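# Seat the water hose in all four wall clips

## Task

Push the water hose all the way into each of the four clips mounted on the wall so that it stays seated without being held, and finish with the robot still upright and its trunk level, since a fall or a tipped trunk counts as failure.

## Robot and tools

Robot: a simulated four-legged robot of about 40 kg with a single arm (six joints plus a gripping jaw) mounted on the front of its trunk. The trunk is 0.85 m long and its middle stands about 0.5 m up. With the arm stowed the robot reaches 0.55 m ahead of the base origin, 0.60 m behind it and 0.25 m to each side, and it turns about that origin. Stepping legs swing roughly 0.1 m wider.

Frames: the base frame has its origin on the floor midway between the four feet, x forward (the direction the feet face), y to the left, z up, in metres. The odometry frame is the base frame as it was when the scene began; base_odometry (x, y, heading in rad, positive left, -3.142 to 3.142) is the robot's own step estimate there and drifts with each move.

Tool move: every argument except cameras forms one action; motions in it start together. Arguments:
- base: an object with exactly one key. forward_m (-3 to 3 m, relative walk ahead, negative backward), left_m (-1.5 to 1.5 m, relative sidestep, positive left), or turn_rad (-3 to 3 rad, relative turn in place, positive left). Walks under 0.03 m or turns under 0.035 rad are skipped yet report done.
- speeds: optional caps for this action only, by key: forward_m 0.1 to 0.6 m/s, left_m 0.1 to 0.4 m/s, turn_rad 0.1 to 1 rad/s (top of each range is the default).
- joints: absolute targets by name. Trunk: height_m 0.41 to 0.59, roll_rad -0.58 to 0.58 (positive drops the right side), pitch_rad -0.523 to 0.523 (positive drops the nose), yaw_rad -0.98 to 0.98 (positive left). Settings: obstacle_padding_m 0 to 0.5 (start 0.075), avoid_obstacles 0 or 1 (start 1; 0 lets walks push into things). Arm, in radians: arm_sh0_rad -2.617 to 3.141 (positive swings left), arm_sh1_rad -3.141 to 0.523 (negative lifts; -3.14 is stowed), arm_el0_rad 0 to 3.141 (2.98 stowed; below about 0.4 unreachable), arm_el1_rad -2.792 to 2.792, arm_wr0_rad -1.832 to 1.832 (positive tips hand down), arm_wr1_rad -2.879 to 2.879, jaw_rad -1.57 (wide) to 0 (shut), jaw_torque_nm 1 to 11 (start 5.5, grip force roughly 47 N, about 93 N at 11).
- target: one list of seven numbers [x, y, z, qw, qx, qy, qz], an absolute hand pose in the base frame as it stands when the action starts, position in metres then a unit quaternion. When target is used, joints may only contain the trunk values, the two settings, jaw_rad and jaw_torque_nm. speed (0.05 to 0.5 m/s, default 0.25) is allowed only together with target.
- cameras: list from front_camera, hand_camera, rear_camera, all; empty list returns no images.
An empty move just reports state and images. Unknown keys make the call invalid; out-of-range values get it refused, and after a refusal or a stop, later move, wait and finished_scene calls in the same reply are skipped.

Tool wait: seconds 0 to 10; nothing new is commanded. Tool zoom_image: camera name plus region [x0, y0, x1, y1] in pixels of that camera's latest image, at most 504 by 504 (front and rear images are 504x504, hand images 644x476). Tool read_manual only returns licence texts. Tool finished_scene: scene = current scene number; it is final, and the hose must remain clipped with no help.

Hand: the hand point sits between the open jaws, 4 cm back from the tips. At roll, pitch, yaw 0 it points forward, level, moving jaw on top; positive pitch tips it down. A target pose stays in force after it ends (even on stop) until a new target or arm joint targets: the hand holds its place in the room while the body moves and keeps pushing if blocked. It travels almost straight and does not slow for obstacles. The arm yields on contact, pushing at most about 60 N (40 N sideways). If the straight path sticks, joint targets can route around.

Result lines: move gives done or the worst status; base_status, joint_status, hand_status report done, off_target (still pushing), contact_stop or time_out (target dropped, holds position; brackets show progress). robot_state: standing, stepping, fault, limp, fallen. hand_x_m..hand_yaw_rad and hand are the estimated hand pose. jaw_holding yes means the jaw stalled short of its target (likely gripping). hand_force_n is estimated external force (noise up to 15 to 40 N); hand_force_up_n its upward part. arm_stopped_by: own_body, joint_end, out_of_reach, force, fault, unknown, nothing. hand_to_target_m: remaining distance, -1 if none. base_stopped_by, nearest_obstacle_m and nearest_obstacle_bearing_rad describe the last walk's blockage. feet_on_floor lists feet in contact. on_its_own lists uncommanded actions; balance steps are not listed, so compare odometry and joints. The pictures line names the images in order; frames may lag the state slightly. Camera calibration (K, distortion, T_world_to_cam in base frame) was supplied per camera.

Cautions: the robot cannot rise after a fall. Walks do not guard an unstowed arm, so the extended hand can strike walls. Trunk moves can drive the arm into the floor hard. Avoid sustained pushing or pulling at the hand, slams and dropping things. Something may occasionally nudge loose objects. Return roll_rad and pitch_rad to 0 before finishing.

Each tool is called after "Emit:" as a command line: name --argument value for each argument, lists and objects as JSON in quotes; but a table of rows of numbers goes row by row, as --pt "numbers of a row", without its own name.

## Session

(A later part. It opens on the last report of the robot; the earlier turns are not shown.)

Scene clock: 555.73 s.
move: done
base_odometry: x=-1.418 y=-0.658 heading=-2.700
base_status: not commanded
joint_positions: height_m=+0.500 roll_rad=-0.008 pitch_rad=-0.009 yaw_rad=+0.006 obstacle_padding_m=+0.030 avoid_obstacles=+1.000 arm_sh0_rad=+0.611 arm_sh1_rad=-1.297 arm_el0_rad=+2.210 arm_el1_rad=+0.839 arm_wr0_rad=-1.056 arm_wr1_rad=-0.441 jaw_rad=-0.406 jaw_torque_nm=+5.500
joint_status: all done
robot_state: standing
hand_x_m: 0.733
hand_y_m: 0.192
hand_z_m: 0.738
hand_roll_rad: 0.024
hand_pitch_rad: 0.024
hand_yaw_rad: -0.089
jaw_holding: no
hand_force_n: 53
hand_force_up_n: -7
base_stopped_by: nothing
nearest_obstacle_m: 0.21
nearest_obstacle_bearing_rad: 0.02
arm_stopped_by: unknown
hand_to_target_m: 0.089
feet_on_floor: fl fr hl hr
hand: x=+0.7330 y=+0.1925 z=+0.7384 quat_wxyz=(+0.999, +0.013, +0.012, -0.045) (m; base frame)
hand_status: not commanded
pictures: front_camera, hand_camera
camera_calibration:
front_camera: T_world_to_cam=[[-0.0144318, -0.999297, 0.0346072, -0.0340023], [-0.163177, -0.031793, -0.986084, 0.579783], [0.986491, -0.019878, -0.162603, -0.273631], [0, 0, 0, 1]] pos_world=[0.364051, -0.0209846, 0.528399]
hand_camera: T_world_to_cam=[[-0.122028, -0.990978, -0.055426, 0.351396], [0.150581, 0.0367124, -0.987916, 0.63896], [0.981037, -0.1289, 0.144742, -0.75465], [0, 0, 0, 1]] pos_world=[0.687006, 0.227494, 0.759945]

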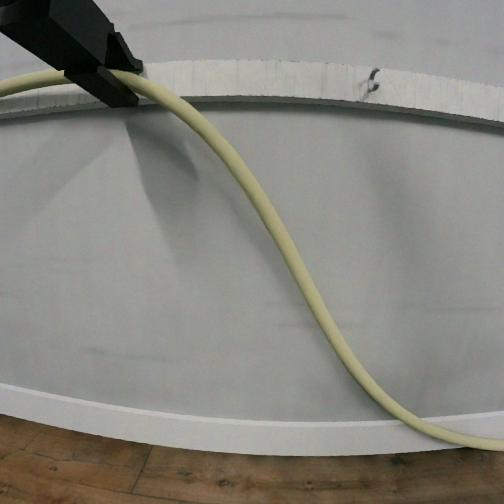

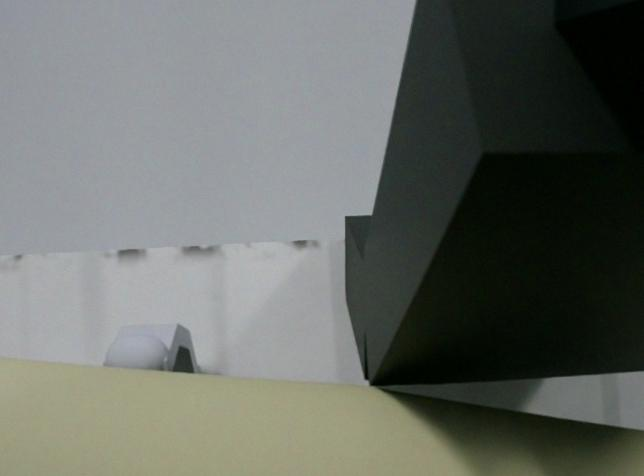

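Emit:
move --target '[0.70, 0.216, 0.749, 0.9997, 0, 0, -0.025]' --speed 0.1 --cameras '["hand_camera","front_camera"]'

Scene clock: 571.80 s.
move: done
base_odometry: x=-1.418 y=-0.658 heading=-2.700
base_status: not commanded
joint_positions: height_m=+0.501 roll_rad=-0.010 pitch_rad=-0.010 yaw_rad=-0.002 obstacle_padding_m=+0.030 avoid_obstacles=+1.000 arm_sh0_rad=+0.706 arm_sh1_rad=-1.335 arm_el0_rad=+2.254 arm_el1_rad=+0.896 arm_wr0_rad=-1.089 arm_wr1_rad=-0.475 jaw_rad=-0.424 jaw_torque_nm=+5.500
joint_status: not commanded
robot_state: standing
hand_x_m: 0.705
hand_y_m: 0.212
hand_z_m: 0.741
hand_roll_rad: 0.008
hand_pitch_rad: 0.022
hand_yaw_rad: -0.062
jaw_holding: no
hand_force_n: 7
hand_force_up_n: -5
base_stopped_by: nothing
nearest_obstacle_m: 0.21
nearest_obstacle_bearing_rad: 0.02
arm_stopped_by: nothing
hand_to_target_m: 0.010
feet_on_floor: fl fr hl hr
hand: x=+0.7046 y=+0.2125 z=+0.7409 quat_wxyz=(+0.999, +0.004, +0.011, -0.031) (m; base frame)
hand_status: done (0.010 m and 1.5 deg from the pose sent, 0.042 m and 3.0 deg at the start)
pictures: front_camera, hand_camera
camera_calibration:
front_camera: T_world_to_cam=[[-0.022655, -0.999075, 0.0365436, -0.0369913], [-0.162498, -0.0323871, -0.986177, 0.581443], [0.986449, -0.0282801, -0.161614, -0.277555], [0, 0, 0, 1]] pos_world=[0.367438, -0.0259751, 0.529901]
hand_camera: T_world_to_cam=[[-0.0943124, -0.99476, -0.0394738, 0.337367], [0.15032, 0.0249666, -0.988322, 0.647864], [0.984129, -0.0991447, 0.147178, -0.734887], [0, 0, 0, 1]] pos_world=[0.657654, 0.246564, 0.761774]

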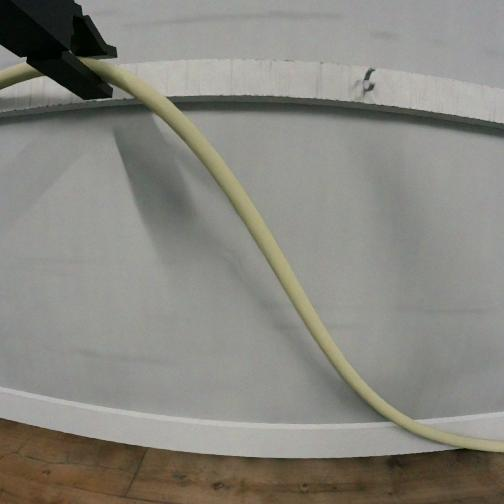

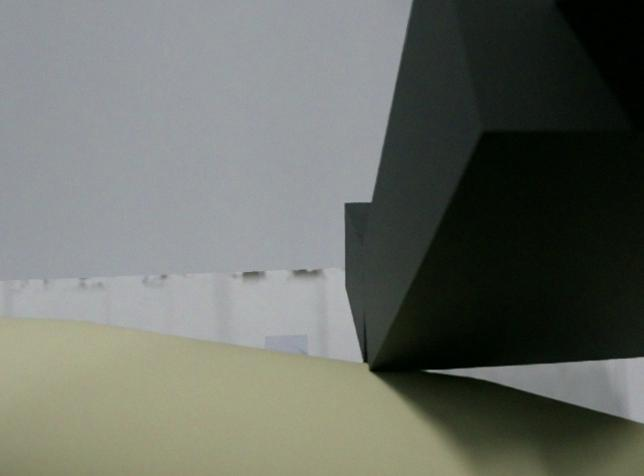

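Emit:
move --target '[0.70, 0.275, 0.755, 0.9997, 0, 0, -0.025]' --speed 0.1 --cameras '["hand_camera","front_camera"]'

Scene clock: 583.07 s.
move: done
base_odometry: x=-1.419 y=-0.657 heading=-2.700
base_status: not commanded
joint_positions: height_m=+0.501 roll_rad=-0.011 pitch_rad=-0.009 yaw_rad=-0.002 obstacle_padding_m=+0.030 avoid_obstacles=+1.000 arm_sh0_rad=+0.830 arm_sh1_rad=-1.266 arm_el0_rad=+2.136 arm_el1_rad=+1.029 arm_wr0_rad=-1.117 arm_wr1_rad=-0.568 jaw_rad=-0.419 jaw_torque_nm=+5.500
joint_status: not commanded
robot_state: standing
hand_x_m: 0.698
hand_y_m: 0.270
hand_z_m: 0.747
hand_roll_rad: 0.005
hand_pitch_rad: 0.027
hand_yaw_rad: -0.053
jaw_holding: no
hand_force_n: 8
hand_force_up_n: -6
base_stopped_by: nothing
nearest_obstacle_m: 0.21
nearest_obstacle_bearing_rad: 0.02
arm_stopped_by: nothing
hand_to_target_m: 0.010
feet_on_floor: fl fr hl hr
hand: x=+0.6979 y=+0.2698 z=+0.7474 quat_wxyz=(+1.000, +0.003, +0.013, -0.026) (m; base frame)
hand_status: done (0.010 m and 1.6 deg from the pose sent, 0.064 m and 1.5 deg at the start)
pictures: front_camera, hand_camera
camera_calibration:
front_camera: T_world_to_cam=[[-0.0227408, -0.99903, 0.037699, -0.0428151], [-0.16333, -0.0334896, -0.986003, 0.581599], [0.986309, -0.0285799, -0.16241, -0.27934], [0, 0, 0, 1]] pos_world=[0.369535, -0.0312796, 0.529705]
hand_camera: T_world_to_cam=[[-0.0850231, -0.9957, -0.0367729, 0.385879], [0.145257, 0.0241256, -0.9891, 0.65823], [0.985734, -0.0894378, 0.142581, -0.723887], [0, 0, 0, 1]] pos_world=[0.650756, 0.303596, 0.768458]

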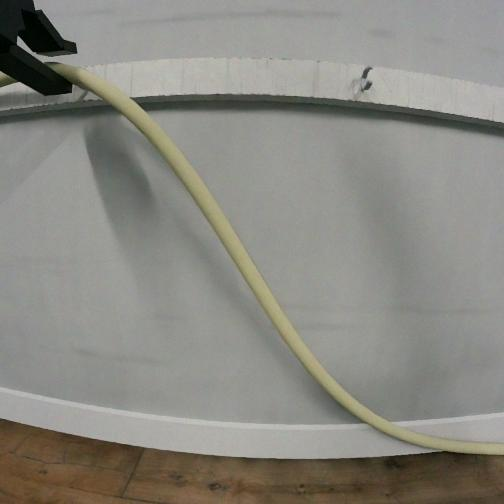

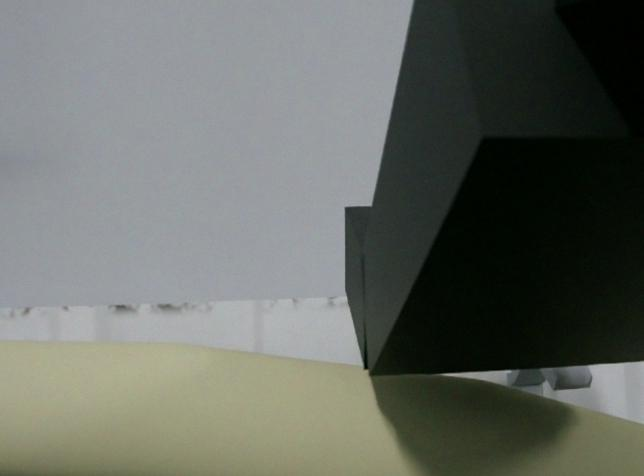

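Emit:
move --target '[0.712, 0.28, 0.756, 0.9997, 0, 0, -0.025]' --speed 0.1 --cameras '[]'

Emit:
move --joints '{"jaw_rad": 0}' --cameras '["hand_camera","front_camera"]'

Scene clock: 598.17 s.
move: done
base_odometry: x=-1.418 y=-0.657 heading=-2.700
base_status: not commanded
joint_positions: height_m=+0.501 roll_rad=-0.011 pitch_rad=-0.008 yaw_rad=-0.003 obstacle_padding_m=+0.030 avoid_obstacles=+1.000 arm_sh0_rad=+0.830 arm_sh1_rad=-1.239 arm_el0_rad=+2.098 arm_el1_rad=+1.028 arm_wr0_rad=-1.111 arm_wr1_rad=-0.577 jaw_rad=-0.419 jaw_torque_nm=+5.500
joint_status: not commanded
robot_state: standing
hand_x_m: 0.706
hand_y_m: 0.277
hand_z_m: 0.749
hand_roll_rad: 0.006
hand_pitch_rad: 0.025
hand_yaw_rad: -0.050
jaw_holding: no
hand_force_n: 7
hand_force_up_n: -5
base_stopped_by: nothing
nearest_obstacle_m: 0.21
nearest_obstacle_bearing_rad: 0.02
arm_stopped_by: nothing
hand_to_target_m: 0.010
feet_on_floor: fl fr hl hr
hand: x=+0.7057 y=+0.2772 z=+0.7485 quat_wxyz=(+1.000, +0.003, +0.012, -0.025) (m; base frame)
hand_status: done (0.010 m and 1.5 deg from the pose sent, 0.019 m and 1.6 deg at the start)
pictures: none
No camera images: "cameras" was empty.

Scene clock: 601.80 s.
move: contact_stop
base_odometry: x=-1.418 y=-0.657 heading=-2.700
base_status: not commanded
joint_positions: height_m=+0.501 roll_rad=-0.010 pitch_rad=-0.008 yaw_rad=-0.004 obstacle_padding_m=+0.030 avoid_obstacles=+1.000 arm_sh0_rad=+0.827 arm_sh1_rad=-1.235 arm_el0_rad=+2.081 arm_el1_rad=+1.024 arm_wr0_rad=-1.113 arm_wr1_rad=-0.575 jaw_rad=-0.241 jaw_torque_nm=+5.500
joint_status: jaw_rad contact_stop (moved +0.178 of +0.419)
robot_state: standing
hand_x_m: 0.709
hand_y_m: 0.278
hand_z_m: 0.755
hand_roll_rad: 0.017
hand_pitch_rad: 0.012
hand_yaw_rad: -0.052
jaw_holding: yes
hand_force_n: 5
hand_force_up_n: -3
base_stopped_by: nothing
nearest_obstacle_m: 0.21
nearest_obstacle_bearing_rad: 0.02
arm_stopped_by: nothing
hand_to_target_m: 0.004
feet_on_floor: fl fr hl hr
hand: x=+0.7089 y=+0.2776 z=+0.7549 quat_wxyz=(+1.000, +0.009, +0.006, -0.026) (m; base frame)
hand_status: not commanded
pictures: front_camera, hand_camera
camera_calibration:
front_camera: T_world_to_cam=[[-0.024924, -0.999017, 0.0366525, -0.0442758], [-0.163877, -0.0320849, -0.985959, 0.580893], [0.986166, -0.0305805, -0.162916, -0.277171], [0, 0, 0, 1]] pos_world=[0.367428, -0.0340704, 0.529204]
hand_camera: T_world_to_cam=[[-0.0841373, -0.995237, -0.0492307, 0.403377], [0.16057, 0.0352188, -0.986396, 0.647898], [0.983432, -0.0908976, 0.156842, -0.743815], [0, 0, 0, 1]] pos_world=[0.661397, 0.311026, 0.775604]

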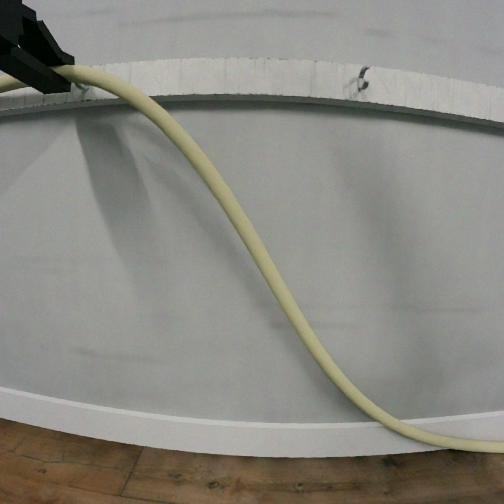

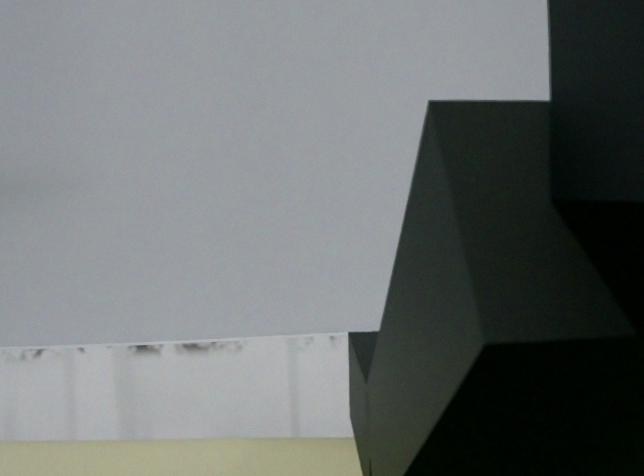

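Emit:
zoom_image --camera "front_camera" --region '[0, 40, 160, 130]'

Scaled by 3.150.

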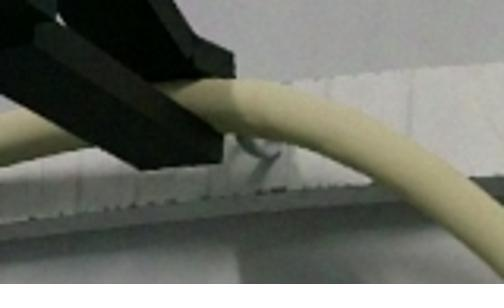

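Emit:
move --target '[0.81, 0.28, 0.755, 0.9997, 0, 0, -0.025]' --speed 0.1 --cameras '["hand_camera","front_camera"]'

Emit:
zoom_image --camera "front_camera" --region '[0, 40, 160, 130]'

Scene clock: 615.87 s.
move: contact_stop
base_odometry: x=-1.418 y=-0.657 heading=-2.699
base_status: not commanded
joint_positions: height_m=+0.500 roll_rad=-0.007 pitch_rad=-0.010 yaw_rad=+0.008 obstacle_padding_m=+0.030 avoid_obstacles=+1.000 arm_sh0_rad=+0.756 arm_sh1_rad=-1.188 arm_el0_rad=+2.018 arm_el1_rad=+0.982 arm_wr0_rad=-1.082 arm_wr1_rad=-0.568 jaw_rad=-0.232 jaw_torque_nm=+5.500
joint_status: not commanded
robot_state: standing
hand_x_m: 0.735
hand_y_m: 0.274
hand_z_m: 0.757
hand_roll_rad: 0.021
hand_pitch_rad: 0.006
hand_yaw_rad: -0.062
jaw_holding: yes
hand_force_n: 47
hand_force_up_n: 1
base_stopped_by: nothing
nearest_obstacle_m: 0.21
nearest_obstacle_bearing_rad: 0.02
arm_stopped_by: unknown
hand_to_target_m: 0.076
feet_on_floor: fl fr hl hr
hand: x=+0.7350 y=+0.2743 z=+0.7569 quat_wxyz=(+0.999, +0.011, +0.003, -0.031) (m; base frame)
hand_status: contact_stop (0.076 m and 1.4 deg from the pose sent, 0.101 m and 1.2 deg at the start)
pictures: front_camera, hand_camera
camera_calibration:
front_camera: T_world_to_cam=[[-0.0129101, -0.999351, 0.0336269, -0.0411882], [-0.161912, -0.0310966, -0.986315, 0.579963], [0.986721, -0.018178, -0.161406, -0.272709], [0, 0, 0, 1]] pos_world=[0.362459, -0.0280839, 0.529394]
hand_camera: T_world_to_cam=[[-0.0934787, -0.994227, -0.0526731, 0.41155], [0.167317, 0.0364649, -0.985228, 0.639643], [0.981461, -0.100911, 0.162943, -0.770536], [0, 0, 0, 1]] pos_world=[0.687699, 0.308094, 0.777426]

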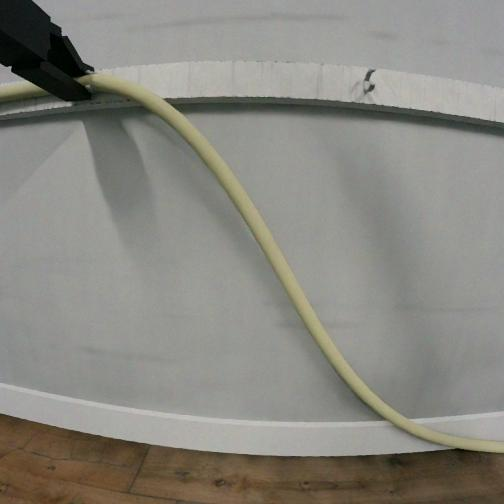

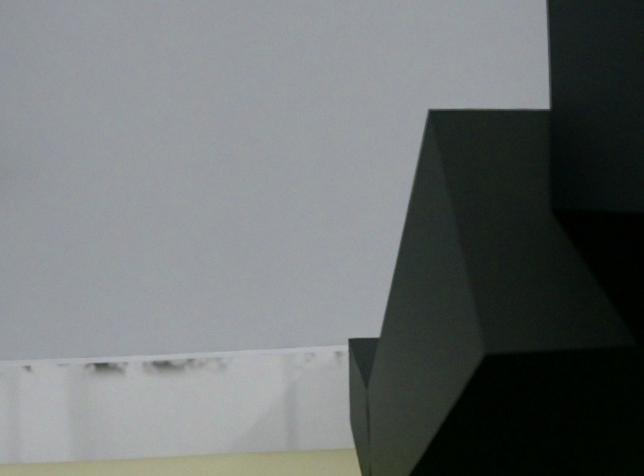

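Scaled by 3.150.

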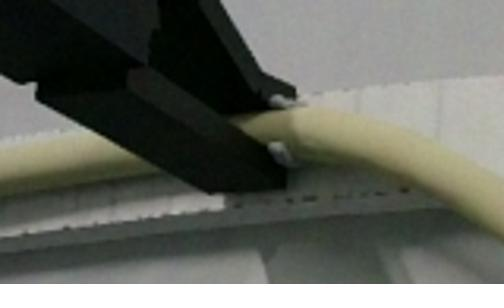

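Emit:
move --joints '{"jaw_rad": -0.5}' --cameras '[]'

Emit:
move --target '[0.62, 0.25, 0.757, 0.9997, 0, 0, -0.025]' --speed 0.1 --cameras '["hand_camera","front_camera"]'

Emit:
zoom_image --camera "front_camera" --region '[0, 40, 160, 130]'

Scene clock: 624.87 s.
move: contact_stop
base_odometry: x=-1.418 y=-0.658 heading=-2.699
base_status: not commanded
joint_positions: height_m=+0.500 roll_rad=-0.010 pitch_rad=-0.010 yaw_rad=+0.006 obstacle_padding_m=+0.030 avoid_obstacles=+1.000 arm_sh0_rad=+0.751 arm_sh1_rad=-1.165 arm_el0_rad=+2.026 arm_el1_rad=+0.966 arm_wr0_rad=-1.063 arm_wr1_rad=-0.544 jaw_rad=-0.434 jaw_torque_nm=+5.500
joint_status: jaw_rad contact_stop (moved -0.201 of -0.268)
robot_state: standing
hand_x_m: 0.737
hand_y_m: 0.275
hand_z_m: 0.738
hand_roll_rad: 0.013
hand_pitch_rad: 0.034
hand_yaw_rad: -0.047
jaw_holding: no
hand_force_n: 45
hand_force_up_n: -10
base_stopped_by: nothing
nearest_obstacle_m: 0.21
nearest_obstacle_bearing_rad: 0.02
arm_stopped_by: unknown
hand_to_target_m: 0.076
feet_on_floor: fl fr hl hr
hand: x=+0.7371 y=+0.2748 z=+0.7377 quat_wxyz=(+1.000, +0.007, +0.017, -0.024) (m; base frame)
hand_status: not commanded
pictures: none
No camera images: "cameras" was empty.

not run: a stop came earlier in this reply.

Scaled by 3.150.

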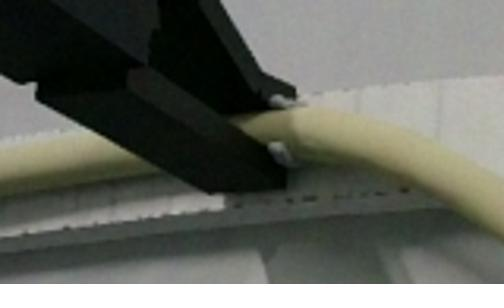

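Emit:
move --target '[0.64, 0.25, 0.755, 0.9997, 0, 0, -0.025]' --speed 0.1 --cameras '["hand_camera","front_camera"]'

Emit:
zoom_image --camera "front_camera" --region '[0, 40, 160, 130]'

Scene clock: 632.67 s.
move: done
base_odometry: x=-1.419 y=-0.658 heading=-2.700
base_status: not commanded
joint_positions: height_m=+0.501 roll_rad=-0.010 pitch_rad=-0.009 yaw_rad=-0.003 obstacle_padding_m=+0.030 avoid_obstacles=+1.000 arm_sh0_rad=+0.908 arm_sh1_rad=-1.397 arm_el0_rad=+2.300 arm_el1_rad=+1.073 arm_wr0_rad=-1.197 arm_wr1_rad=-0.562 jaw_rad=-0.499 jaw_torque_nm=+5.500
joint_status: not commanded
robot_state: standing
hand_x_m: 0.647
hand_y_m: 0.251
hand_z_m: 0.753
hand_roll_rad: 0.004
hand_pitch_rad: 0.002
hand_yaw_rad: -0.054
jaw_holding: no
hand_force_n: 4
hand_force_up_n: 0
base_stopped_by: nothing
nearest_obstacle_m: 0.21
nearest_obstacle_bearing_rad: 0.02
arm_stopped_by: nothing
hand_to_target_m: 0.008
feet_on_floor: fl fr hl hr
hand: x=+0.6466 y=+0.2513 z=+0.7534 quat_wxyz=(+1.000, +0.002, +0.001, -0.027) (m; base frame)
hand_status: done (0.008 m and 0.4 deg from the pose sent, 0.102 m and 2.1 deg at the start)
pictures: front_camera, hand_camera
camera_calibration:
front_camera: T_world_to_cam=[[-0.0234739, -0.999062, 0.0363892, -0.0399359], [-0.163018, -0.0320869, -0.986101, 0.582647], [0.986344, -0.0290797, -0.162112, -0.284374], [0, 0, 0, 1]] pos_world=[0.374535, -0.0294726, 0.529901]
hand_camera: T_world_to_cam=[[-0.085776, -0.995665, -0.035964, 0.363117], [0.170206, 0.0209224, -0.985186, 0.65361], [0.981668, -0.0906266, 0.167673, -0.6917], [0, 0, 0, 1]] pos_world=[0.598919, 0.285182, 0.772966]

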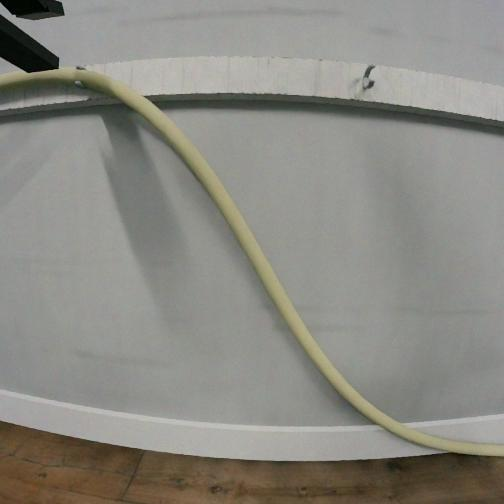

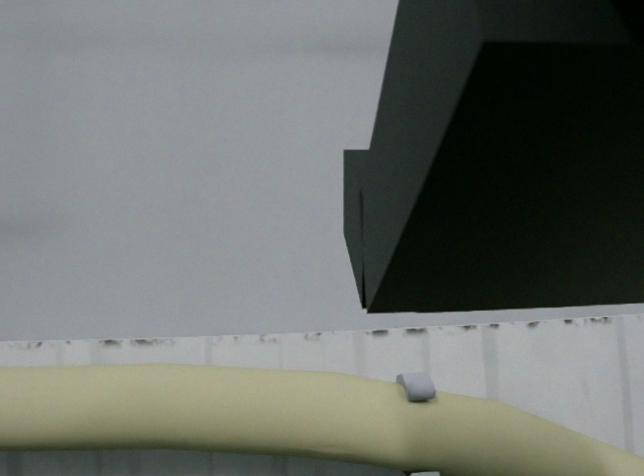

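Scaled by 3.150.

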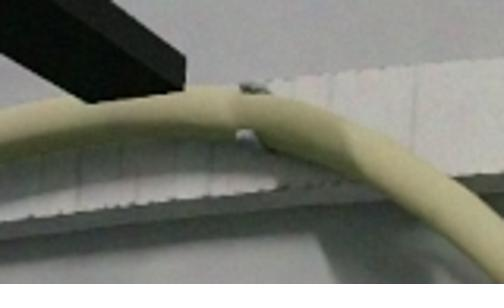

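Emit:
move --target '[0.66, 0.245, 0.757, 0.9997, 0, 0, -0.025]' --joints '{"jaw_rad": 0}' --cameras '[]'

Emit:
move --target '[0.80, 0.245, 0.757, 0.9997, 0, 0, -0.025]' --speed 0.08 --cameras '["hand_camera","front_camera"]'

Emit:
zoom_image --camera "front_camera" --region '[0, 40, 160, 130]'

Scene clock: 648.27 s.
move: done
base_odometry: x=-1.419 y=-0.659 heading=-2.700
base_status: not commanded
joint_positions: height_m=+0.501 roll_rad=-0.009 pitch_rad=-0.009 yaw_rad=-0.003 obstacle_padding_m=+0.030 avoid_obstacles=+1.000 arm_sh0_rad=+0.871 arm_sh1_rad=-1.402 arm_el0_rad=+2.296 arm_el1_rad=+1.038 arm_wr0_rad=-1.173 arm_wr1_rad=-0.564 jaw_rad=+0.000 jaw_torque_nm=+5.500
joint_status: all done
robot_state: standing
hand_x_m: 0.657
hand_y_m: 0.245
hand_z_m: 0.757
hand_roll_rad: -0.004
hand_pitch_rad: -0.001
hand_yaw_rad: -0.051
jaw_holding: no
hand_force_n: 3
hand_force_up_n: 0
base_stopped_by: nothing
nearest_obstacle_m: 0.21
nearest_obstacle_bearing_rad: 0.02
arm_stopped_by: nothing
hand_to_target_m: 0.003
feet_on_floor: fl fr hl hr
hand: x=+0.6574 y=+0.2446 z=+0.7569 quat_wxyz=(+1.000, -0.002, +0.000, -0.025) (m; base frame)
hand_status: done (0.003 m and 0.2 deg from the pose sent, 0.015 m and 0.3 deg at the start)
pictures: none
No camera images: "cameras" was empty.

Scene clock: 652.37 s.
move: contact_stop
base_odometry: x=-1.419 y=-0.659 heading=-2.700
base_status: not commanded
joint_positions: height_m=+0.500 roll_rad=-0.007 pitch_rad=-0.010 yaw_rad=+0.008 obstacle_padding_m=+0.030 avoid_obstacles=+1.000 arm_sh0_rad=+0.731 arm_sh1_rad=-1.296 arm_el0_rad=+2.161 arm_el1_rad=+0.930 arm_wr0_rad=-1.081 arm_wr1_rad=-0.544 jaw_rad=+0.000 jaw_torque_nm=+5.500
joint_status: not commanded
robot_state: standing
hand_x_m: 0.714
hand_y_m: 0.244
hand_z_m: 0.758
hand_roll_rad: -0.004
hand_pitch_rad: 0.005
hand_yaw_rad: -0.048
jaw_holding: no
hand_force_n: 52
hand_force_up_n: 1
base_stopped_by: nothing
nearest_obstacle_m: 0.21
nearest_obstacle_bearing_rad: 0.02
arm_stopped_by: unknown
hand_to_target_m: 0.086
feet_on_floor: fl fr hl hr
hand: x=+0.7140 y=+0.2436 z=+0.7585 quat_wxyz=(+1.000, -0.002, +0.002, -0.024) (m; base frame)
hand_status: contact_stop (0.086 m and 0.4 deg from the pose sent, 0.143 m and 0.2 deg at the start)
pictures: front_camera, hand_camera
camera_calibration:
front_camera: T_world_to_cam=[[-0.0129143, -0.999351, 0.0336224, -0.0372522], [-0.161815, -0.0310933, -0.986331, 0.580772], [0.986737, -0.0181783, -0.161309, -0.275821], [0, 0, 0, 1]] pos_world=[0.365659, -0.0241839, 0.529594]
hand_camera: T_world_to_cam=[[-0.0792146, -0.996461, -0.0281168, 0.350863], [0.166721, 0.0145651, -0.985897, 0.652079], [0.982817, -0.082785, 0.164977, -0.760205], [0, 0, 0, 1]] pos_world=[0.666221, 0.27719, 0.778164]

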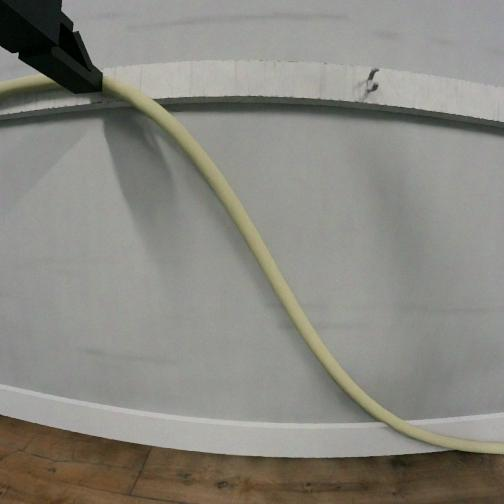

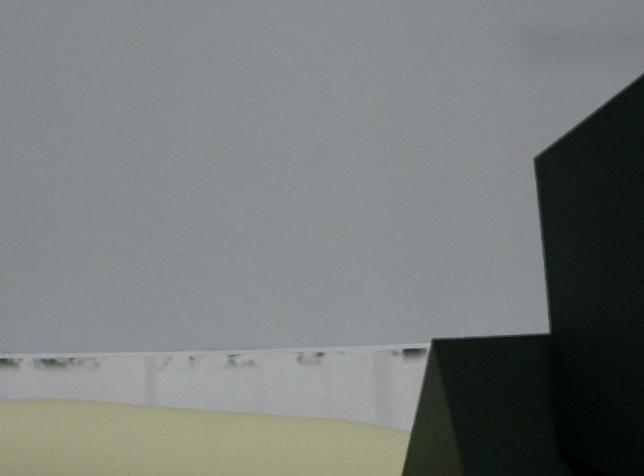

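Scaled by 3.150.

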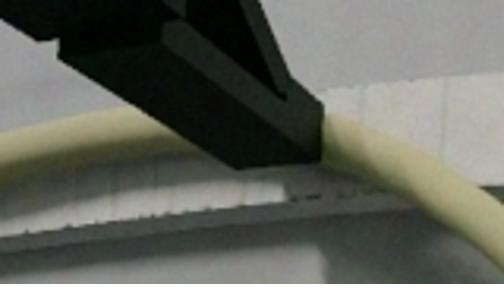

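Emit:
move --target '[0.60, 0.15, 0.70, 1, 0, 0, 0]' --cameras '[]'

Emit:
move --target '[0.66, -0.055, 0.46, 0.881, 0.473, 0, 0]' --joints '{"jaw_rad": -0.9}' --cameras '["hand_camera","front_camera"]'

Scene clock: 671.67 s.
move: done
base_odometry: x=-1.419 y=-0.660 heading=-2.701
base_status: not commanded
joint_positions: height_m=+0.501 roll_rad=-0.009 pitch_rad=-0.009 yaw_rad=-0.002 obstacle_padding_m=+0.030 avoid_obstacles=+1.000 arm_sh0_rad=+0.750 arm_sh1_rad=-1.560 arm_el0_rad=+2.682 arm_el1_rad=+0.811 arm_wr0_rad=-1.235 arm_wr1_rad=-0.320 jaw_rad=+0.000 jaw_torque_nm=+5.500
joint_status: not commanded
robot_state: standing
hand_x_m: 0.605
hand_y_m: 0.150
hand_z_m: 0.698
hand_roll_rad: -0.010
hand_pitch_rad: 0.004
hand_yaw_rad: -0.007
jaw_holding: no
hand_force_n: 4
hand_force_up_n: 0
base_stopped_by: nothing
nearest_obstacle_m: 0.21
nearest_obstacle_bearing_rad: 0.02
arm_stopped_by: nothing
hand_to_target_m: 0.007
feet_on_floor: fl fr hl hr
hand: x=+0.6055 y=+0.1501 z=+0.6983 quat_wxyz=(+1.000, -0.005, +0.002, -0.004) (m; base frame)
hand_status: done (0.007 m and 0.8 deg from the pose sent, 0.159 m and 2.8 deg at the start)
pictures: none
No camera images: "cameras" was empty.

Scene clock: 678.00 s.
move: contact_stop
base_odometry: x=-1.417 y=-0.661 heading=-2.701
base_status: not commanded
joint_positions: height_m=+0.501 roll_rad=-0.009 pitch_rad=-0.009 yaw_rad=+0.002 obstacle_padding_m=+0.030 avoid_obstacles=+1.000 arm_sh0_rad=-0.240 arm_sh1_rad=-0.552 arm_el0_rad=+2.371 arm_el1_rad=-0.243 arm_wr0_rad=-1.759 arm_wr1_rad=+0.985 jaw_rad=-0.900 jaw_torque_nm=+5.500
joint_status: all done
robot_state: standing
hand_x_m: 0.661
hand_y_m: -0.055
hand_z_m: 0.454
hand_roll_rad: 1.035
hand_pitch_rad: 0.044
hand_yaw_rad: 0.000
jaw_holding: no
hand_force_n: 4
hand_force_up_n: 2
base_stopped_by: nothing
nearest_obstacle_m: 0.21
nearest_obstacle_bearing_rad: 0.02
arm_stopped_by: own_body
hand_to_target_m: 0.006
feet_on_floor: fl fr hl hr
hand: x=+0.6613 y=-0.0554 z=+0.4538 quat_wxyz=(+0.869, +0.495, +0.019, -0.011) (m; base frame)
hand_status: contact_stop (0.006 m and 3.8 deg from the pose sent, 0.319 m and 57.0 deg at the start)
pictures: front_camera, hand_camera
camera_calibration:
front_camera: T_world_to_cam=[[-0.0188614, -0.999172, 0.0360433, -0.0053031], [-0.163157, -0.0324906, -0.986065, 0.581292], [0.98642, -0.0244793, -0.162409, -0.268345], [0, 0, 0, 1]] pos_world=[0.359443, 0.00701891, 0.529801]
hand_camera: T_world_to_cam=[[-0.0711969, -0.483599, -0.872389, 0.446291], [0.149192, 0.859607, -0.488689, 0.197035], [0.986242, -0.164946, 0.0109475, -0.620244], [0, 0, 0, 1]] pos_world=[0.614089, -0.0558542, 0.492418]

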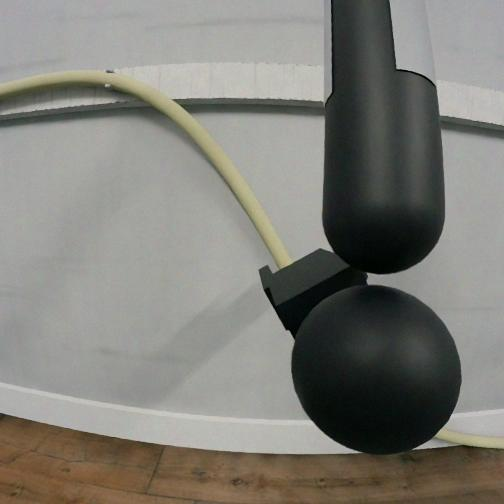

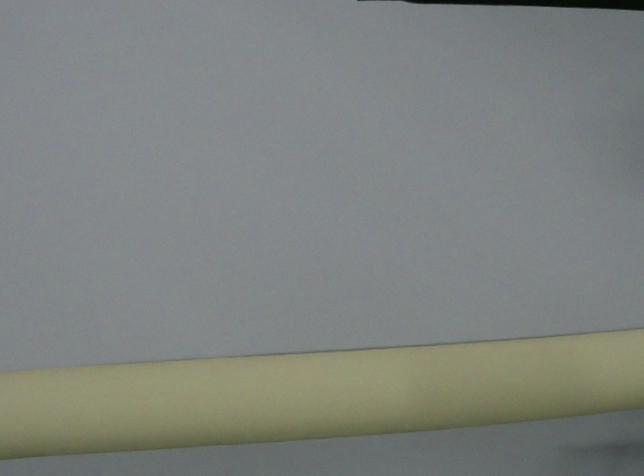

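Emit:
move --target '[0.79, -0.047, 0.457, 0.881, 0.473, 0, 0]' --speed 0.08 --cameras '["hand_camera"]'

Scene clock: 694.40 s.
move: contact_stop
base_odometry: x=-1.417 y=-0.660 heading=-2.701
base_status: not commanded
joint_positions: height_m=+0.501 roll_rad=-0.010 pitch_rad=-0.009 yaw_rad=+0.004 obstacle_padding_m=+0.030 avoid_obstacles=+1.000 arm_sh0_rad=-0.165 arm_sh1_rad=-0.542 arm_el0_rad=+2.124 arm_el1_rad=-0.154 arm_wr0_rad=-1.570 arm_wr1_rad=+0.989 jaw_rad=-0.900 jaw_torque_nm=+5.500
joint_status: not commanded
robot_state: standing
hand_x_m: 0.755
hand_y_m: -0.054
hand_z_m: 0.465
hand_roll_rad: 0.983
hand_pitch_rad: 0.003
hand_yaw_rad: -0.008
jaw_holding: no
hand_force_n: 18
hand_force_up_n: 5
base_stopped_by: nothing
nearest_obstacle_m: 0.21
nearest_obstacle_bearing_rad: 0.02
arm_stopped_by: unknown
hand_to_target_m: 0.038
feet_on_floor: fl fr hl hr
hand: x=+0.7546 y=-0.0536 z=+0.4649 quat_wxyz=(+0.882, +0.472, +0.000, -0.004) (m; base frame)
hand_status: contact_stop (0.038 m and 0.5 deg from the pose sent, 0.129 m and 3.8 deg at the start)
pictures: hand_camera
camera_calibration:
hand_camera: T_world_to_cam=[[-0.0388374, -0.528883, -0.847806, 0.425332], [0.175283, 0.831685, -0.526855, 0.183578], [0.983752, -0.169067, 0.0604036, -0.733382], [0, 0, 0, 1]] pos_world=[0.705806, -0.0517191, 0.501617]

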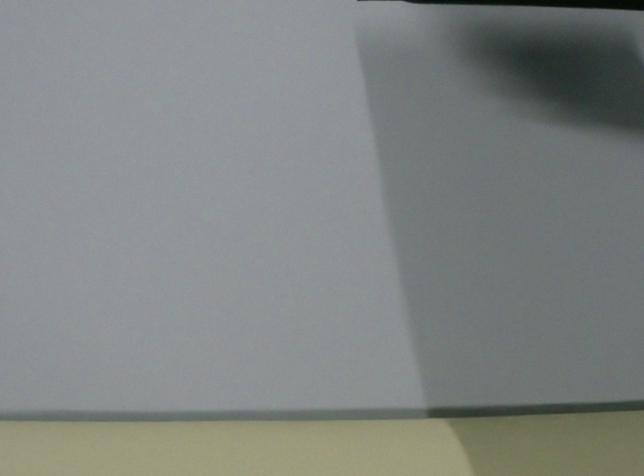

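Emit:
move --target '[0.71, -0.040, 0.453, 0.881, 0.473, 0, 0]' --speed 0.1 --cameras '["hand_camera"]'

Emit:
move --target '[0.80, -0.040, 0.453, 0.881, 0.473, 0, 0]' --speed 0.08 --cameras '["hand_camera"]'

Scene clock: 704.33 s.
move: done
base_odometry: x=-1.417 y=-0.660 heading=-2.701
base_status: not commanded
joint_positions: height_m=+0.501 roll_rad=-0.010 pitch_rad=-0.009 yaw_rad=+0.002 obstacle_padding_m=+0.030 avoid_obstacles=+1.000 arm_sh0_rad=-0.148 arm_sh1_rad=-0.520 arm_el0_rad=+2.223 arm_el1_rad=-0.146 arm_wr0_rad=-1.696 arm_wr1_rad=+0.981 jaw_rad=-0.900 jaw_torque_nm=+5.500
joint_status: not commanded
robot_state: standing
hand_x_m: 0.713
hand_y_m: -0.043
hand_z_m: 0.454
hand_roll_rad: 0.991
hand_pitch_rad: -0.003
hand_yaw_rad: -0.002
jaw_holding: no
hand_force_n: 3
hand_force_up_n: 1
base_stopped_by: nothing
nearest_obstacle_m: 0.21
nearest_obstacle_bearing_rad: 0.02
arm_stopped_by: nothing
hand_to_target_m: 0.004
feet_on_floor: fl fr hl hr
hand: x=+0.7134 y=-0.0426 z=+0.4539 quat_wxyz=(+0.880, +0.475, -0.002, +0.000) (m; base frame)
hand_status: done (0.004 m and 0.4 deg from the pose sent, 0.048 m and 0.5 deg at the start)
pictures: hand_camera
camera_calibration:
hand_camera: T_world_to_cam=[[-0.0304614, -0.521841, -0.852499, 0.416642], [0.173719, 0.837151, -0.518653, 0.173402], [0.984324, -0.163894, 0.0651527, -0.692705], [0, 0, 0, 1]] pos_world=[0.664415, -0.0412729, 0.490254]

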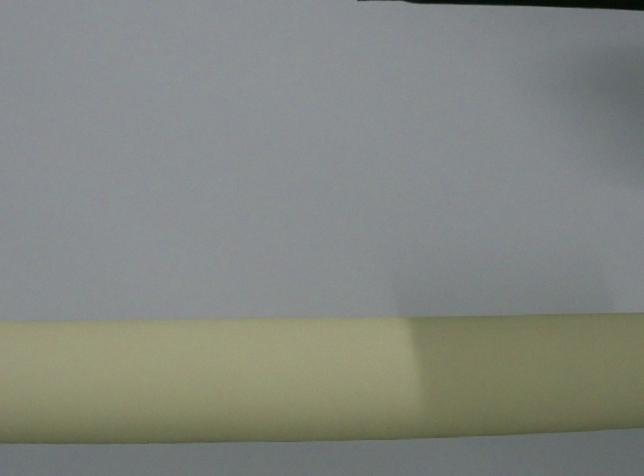

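Scene clock: 708.43 s.
move: contact_stop
base_odometry: x=-1.417 y=-0.660 heading=-2.701
base_status: not commanded
joint_positions: height_m=+0.501 roll_rad=-0.009 pitch_rad=-0.009 yaw_rad=+0.003 obstacle_padding_m=+0.030 avoid_obstacles=+1.000 arm_sh0_rad=-0.131 arm_sh1_rad=-0.519 arm_el0_rad=+2.111 arm_el1_rad=-0.125 arm_wr0_rad=-1.574 arm_wr1_rad=+0.988 jaw_rad=-0.900 jaw_torque_nm=+5.500
joint_status: not commanded
robot_state: standing
hand_x_m: 0.756
hand_y_m: -0.043
hand_z_m: 0.456
hand_roll_rad: 0.983
hand_pitch_rad: 0.009
hand_yaw_rad: -0.003
jaw_holding: no
hand_force_n: 19
hand_force_up_n: 5
base_stopped_by: nothing
nearest_obstacle_m: 0.21
nearest_obstacle_bearing_rad: 0.02
arm_stopped_by: unknown
hand_to_target_m: 0.044
feet_on_floor: fl fr hl hr
hand: x=+0.7556 y=-0.0427 z=+0.4563 quat_wxyz=(+0.882, +0.472, +0.003, -0.003) (m; base frame)
hand_status: contact_stop (0.044 m and 0.6 deg from the pose sent, 0.087 m and 0.4 deg at the start)
pictures: hand_camera
camera_calibration:
hand_camera: T_world_to_cam=[[-0.0415271, -0.528783, -0.847741, 0.425948], [0.168281, 0.83265, -0.527613, 0.175486], [0.984864, -0.164569, 0.0544067, -0.729875], [0, 0, 0, 1]] pos_world=[0.706985, -0.040999, 0.493392]

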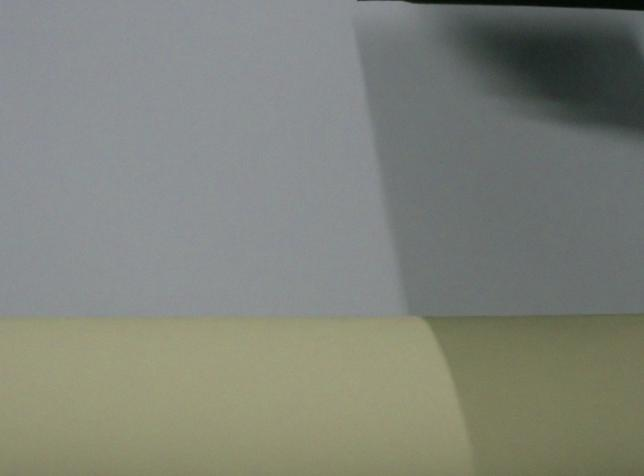

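Emit:
move --joints '{"jaw_rad": 0}' --cameras '["hand_camera","front_camera"]'

Scene clock: 718.90 s.
move: contact_stop
base_odometry: x=-1.418 y=-0.661 heading=-2.701
base_status: not commanded
joint_positions: height_m=+0.501 roll_rad=-0.009 pitch_rad=-0.009 yaw_rad=+0.003 obstacle_padding_m=+0.030 avoid_obstacles=+1.000 arm_sh0_rad=-0.196 arm_sh1_rad=-0.548 arm_el0_rad=+2.140 arm_el1_rad=-0.164 arm_wr0_rad=-1.586 arm_wr1_rad=+0.989 jaw_rad=-0.244 jaw_torque_nm=+5.500
joint_status: jaw_rad contact_stop (moved +0.656 of +0.900)
robot_state: standing
hand_x_m: 0.747
hand_y_m: -0.067
hand_z_m: 0.467
hand_roll_rad: 0.985
hand_pitch_rad: -0.003
hand_yaw_rad: -0.029
jaw_holding: yes
hand_force_n: 21
hand_force_up_n: 5
base_stopped_by: nothing
nearest_obstacle_m: 0.21
nearest_obstacle_bearing_rad: 0.02
arm_stopped_by: unknown
hand_to_target_m: 0.060
feet_on_floor: fl fr hl hr
hand: x=+0.7474 y=-0.0671 z=+0.4668 quat_wxyz=(+0.881, +0.473, -0.008, -0.012) (m; base frame)
hand_status: not commanded
pictures: front_camera, hand_camera
camera_calibration:
front_camera: T_world_to_cam=[[-0.0176106, -0.999207, 0.0357244, -0.00552046], [-0.162708, -0.0323897, -0.986142, 0.579662], [0.986517, -0.0231792, -0.162009, -0.260643], [0, 0, 0, 1]] pos_world=[0.351347, 0.00721749, 0.5296]
hand_camera: T_world_to_cam=[[-0.0448459, -0.525744, -0.84946, 0.425003], [0.195849, 0.829188, -0.523537, 0.179995], [0.979608, -0.189845, 0.0657809, -0.729516], [0, 0, 0, 1]] pos_world=[0.698447, -0.064301, 0.503245]

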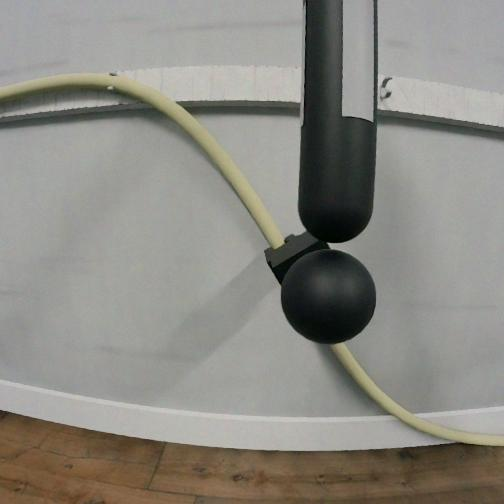

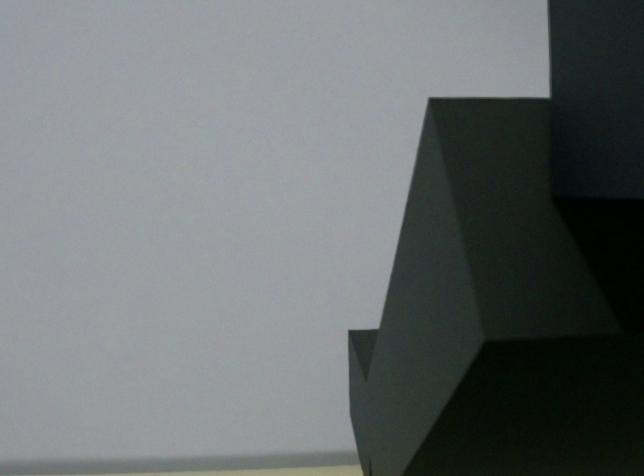

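Emit:
move --target '[0.68, -0.12, 0.61, 0.9689, 0.2474, 0, 0]' --speed 0.12 --cameras '[]'

Emit:
move --target '[0.69, -0.172, 0.757, 0.9997, 0, 0, -0.025]' --speed 0.12 --cameras '["hand_camera","front_camera"]'

Scene clock: 731.03 s.
move: contact_stop
base_odometry: x=-1.418 y=-0.662 heading=-2.701
base_status: not commanded
joint_positions: height_m=+0.501 roll_rad=-0.008 pitch_rad=-0.010 yaw_rad=+0.000 obstacle_padding_m=+0.030 avoid_obstacles=+1.000 arm_sh0_rad=-0.510 arm_sh1_rad=-1.084 arm_el0_rad=+2.470 arm_el1_rad=-0.463 arm_wr0_rad=-1.403 arm_wr1_rad=+0.616 jaw_rad=-0.244 jaw_torque_nm=+5.500
joint_status: not commanded
robot_state: standing
hand_x_m: 0.679
hand_y_m: -0.146
hand_z_m: 0.613
hand_roll_rad: 0.527
hand_pitch_rad: -0.008
hand_yaw_rad: -0.054
jaw_holding: yes
hand_force_n: 15
hand_force_up_n: -6
base_stopped_by: nothing
nearest_obstacle_m: 0.21
nearest_obstacle_bearing_rad: 0.02
arm_stopped_by: unknown
hand_to_target_m: 0.025
feet_on_floor: fl fr hl hr
hand: x=+0.6789 y=-0.1457 z=+0.6132 quat_wxyz=(+0.965, +0.260, -0.011, -0.025) (m; base frame)
hand_status: contact_stop (0.025 m and 3.5 deg from the pose sent, 0.167 m and 27.8 deg at the start)
pictures: none
No camera images: "cameras" was empty.

not run: a stop came earlier in this reply.

Emit:
move --target '[0.69, -0.168, 0.757, 0.9997, 0, 0, -0.025]' --speed 0.12 --cameras '["hand_camera","front_camera"]'

Emit:
zoom_image --camera "front_camera" --region '[290, 20, 450, 140]'

Scene clock: 740.73 s.
move: off_target
base_odometry: x=-1.418 y=-0.662 heading=-2.701
base_status: not commanded
joint_positions: height_m=+0.501 roll_rad=-0.008 pitch_rad=-0.009 yaw_rad=+0.002 obstacle_padding_m=+0.030 avoid_obstacles=+1.000 arm_sh0_rad=-0.578 arm_sh1_rad=-1.509 arm_el0_rad=+2.428 arm_el1_rad=-0.594 arm_wr0_rad=-1.012 arm_wr1_rad=+0.376 jaw_rad=-0.244 jaw_torque_nm=+5.500
joint_status: not commanded
robot_state: standing
hand_x_m: 0.690
hand_y_m: -0.178
hand_z_m: 0.760
hand_roll_rad: 0.024
hand_pitch_rad: -0.014
hand_yaw_rad: -0.081
jaw_holding: yes
hand_force_n: 9
hand_force_up_n: -3
base_stopped_by: nothing
nearest_obstacle_m: 0.21
nearest_obstacle_bearing_rad: 0.02
arm_stopped_by: nothing
hand_to_target_m: 0.010
feet_on_floor: fl fr hl hr
hand: x=+0.6898 y=-0.1780 z=+0.7603 quat_wxyz=(+0.999, +0.012, -0.008, -0.041) (m; base frame)
hand_status: off_target (0.010 m and 2.4 deg from the pose sent, 0.146 m and 30.2 deg at the start)
pictures: front_camera, hand_camera
camera_calibration:
front_camera: T_world_to_cam=[[-0.0182515, -0.999227, 0.0348285, 0.00135985], [-0.163109, -0.031392, -0.986109, 0.583482], [0.986439, -0.0236789, -0.16241, -0.280958], [0, 0, 0, 1]] pos_world=[0.372344, 0.0130227, 0.529699]
hand_camera: T_world_to_cam=[[-0.113249, -0.992082, -0.0542942, -0.027523], [0.188158, 0.0322423, -0.981609, 0.649056], [0.975588, -0.121382, 0.183017, -0.787277], [0, 0, 0, 1]] pos_world=[0.642816, -0.143794, 0.779711]

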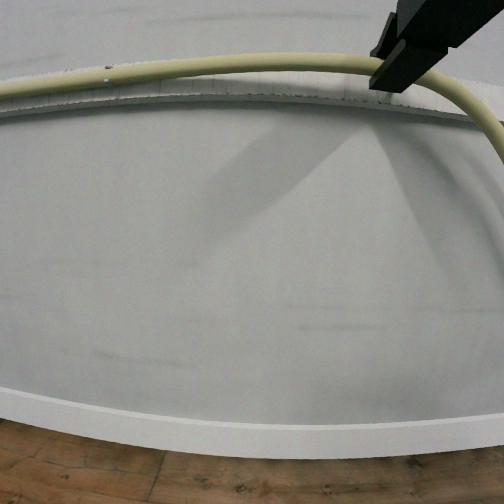

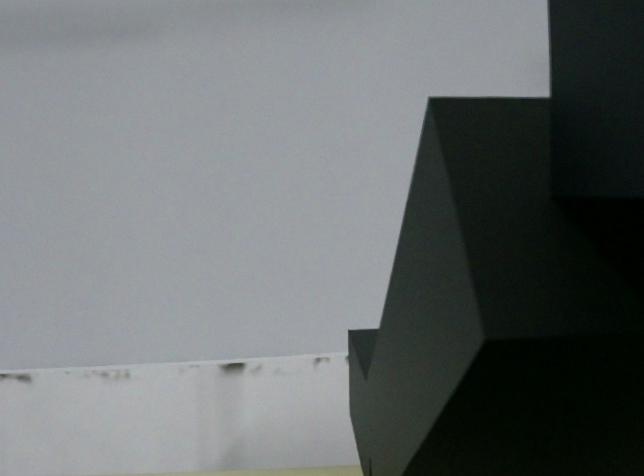

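Scaled by 3.150.

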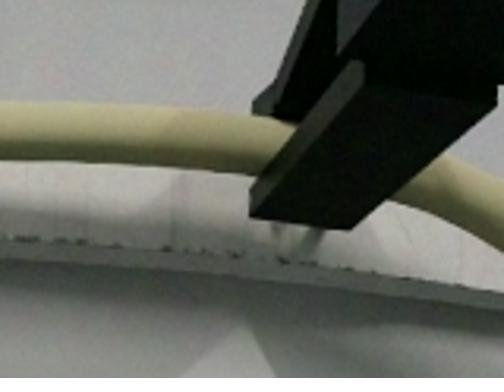

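Emit:
move --target '[0.81, -0.178, 0.754, 0.9997, 0, 0, -0.02]' --speed 0.1 --cameras '["hand_camera","front_camera"]'

Emit:
zoom_image --camera "front_camera" --region '[290, 20, 450, 140]'

Scene clock: 759.43 s.
move: contact_stop
base_odometry: x=-1.417 y=-0.662 heading=-2.701
base_status: not commanded
joint_positions: height_m=+0.500 roll_rad=-0.005 pitch_rad=-0.010 yaw_rad=+0.008 obstacle_padding_m=+0.030 avoid_obstacles=+1.000 arm_sh0_rad=-0.554 arm_sh1_rad=-1.431 arm_el0_rad=+2.342 arm_el1_rad=-0.596 arm_wr0_rad=-1.005 arm_wr1_rad=+0.376 jaw_rad=-0.246 jaw_torque_nm=+5.500
joint_status: not commanded
robot_state: standing
hand_x_m: 0.714
hand_y_m: -0.177
hand_z_m: 0.760
hand_roll_rad: 0.023
hand_pitch_rad: -0.015
hand_yaw_rad: -0.052
jaw_holding: yes
hand_force_n: 62
hand_force_up_n: 4
base_stopped_by: nothing
nearest_obstacle_m: 0.21
nearest_obstacle_bearing_rad: 0.02
arm_stopped_by: unknown
hand_to_target_m: 0.096
feet_on_floor: fl fr hl hr
hand: x=+0.7139 y=-0.1774 z=+0.7596 quat_wxyz=(+1.000, +0.011, -0.008, -0.026) (m; base frame)
hand_status: contact_stop (0.096 m and 1.7 deg from the pose sent, 0.120 m and 2.9 deg at the start)
pictures: front_camera, hand_camera
camera_calibration:
front_camera: T_world_to_cam=[[-0.0129644, -0.9994, 0.0321052, 0.00368073], [-0.161575, -0.0295921, -0.986417, 0.581765], [0.986775, -0.0179757, -0.161095, -0.276571], [0, 0, 0, 1]] pos_world=[0.36696, 0.0159226, 0.52919]
hand_camera: T_world_to_cam=[[-0.0843055, -0.995059, -0.0524365, -0.0468755], [0.187854, 0.0358084, -0.981544, 0.644613], [0.978572, -0.0926, 0.183908, -0.808331], [0, 0, 0, 1]] pos_world=[0.665965, -0.144578, 0.778917]

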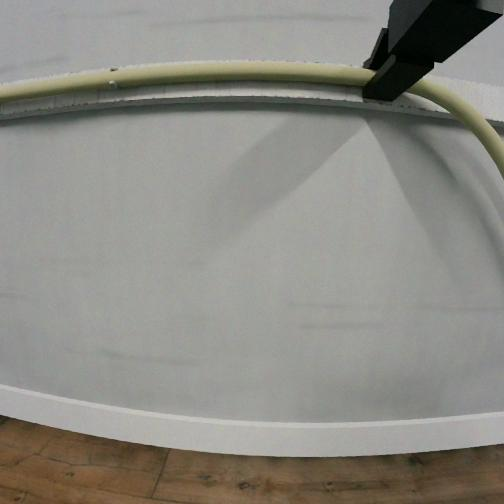

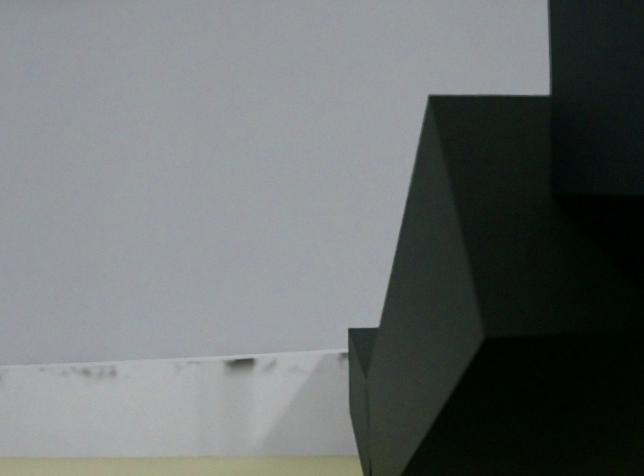

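Scaled by 3.150.

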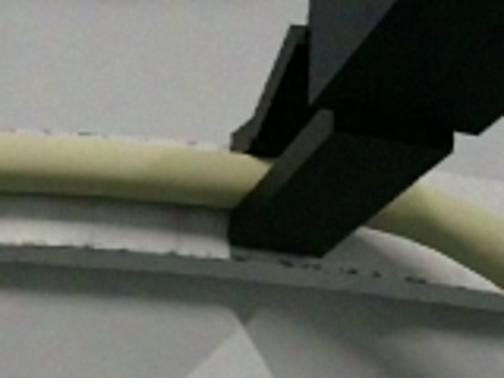

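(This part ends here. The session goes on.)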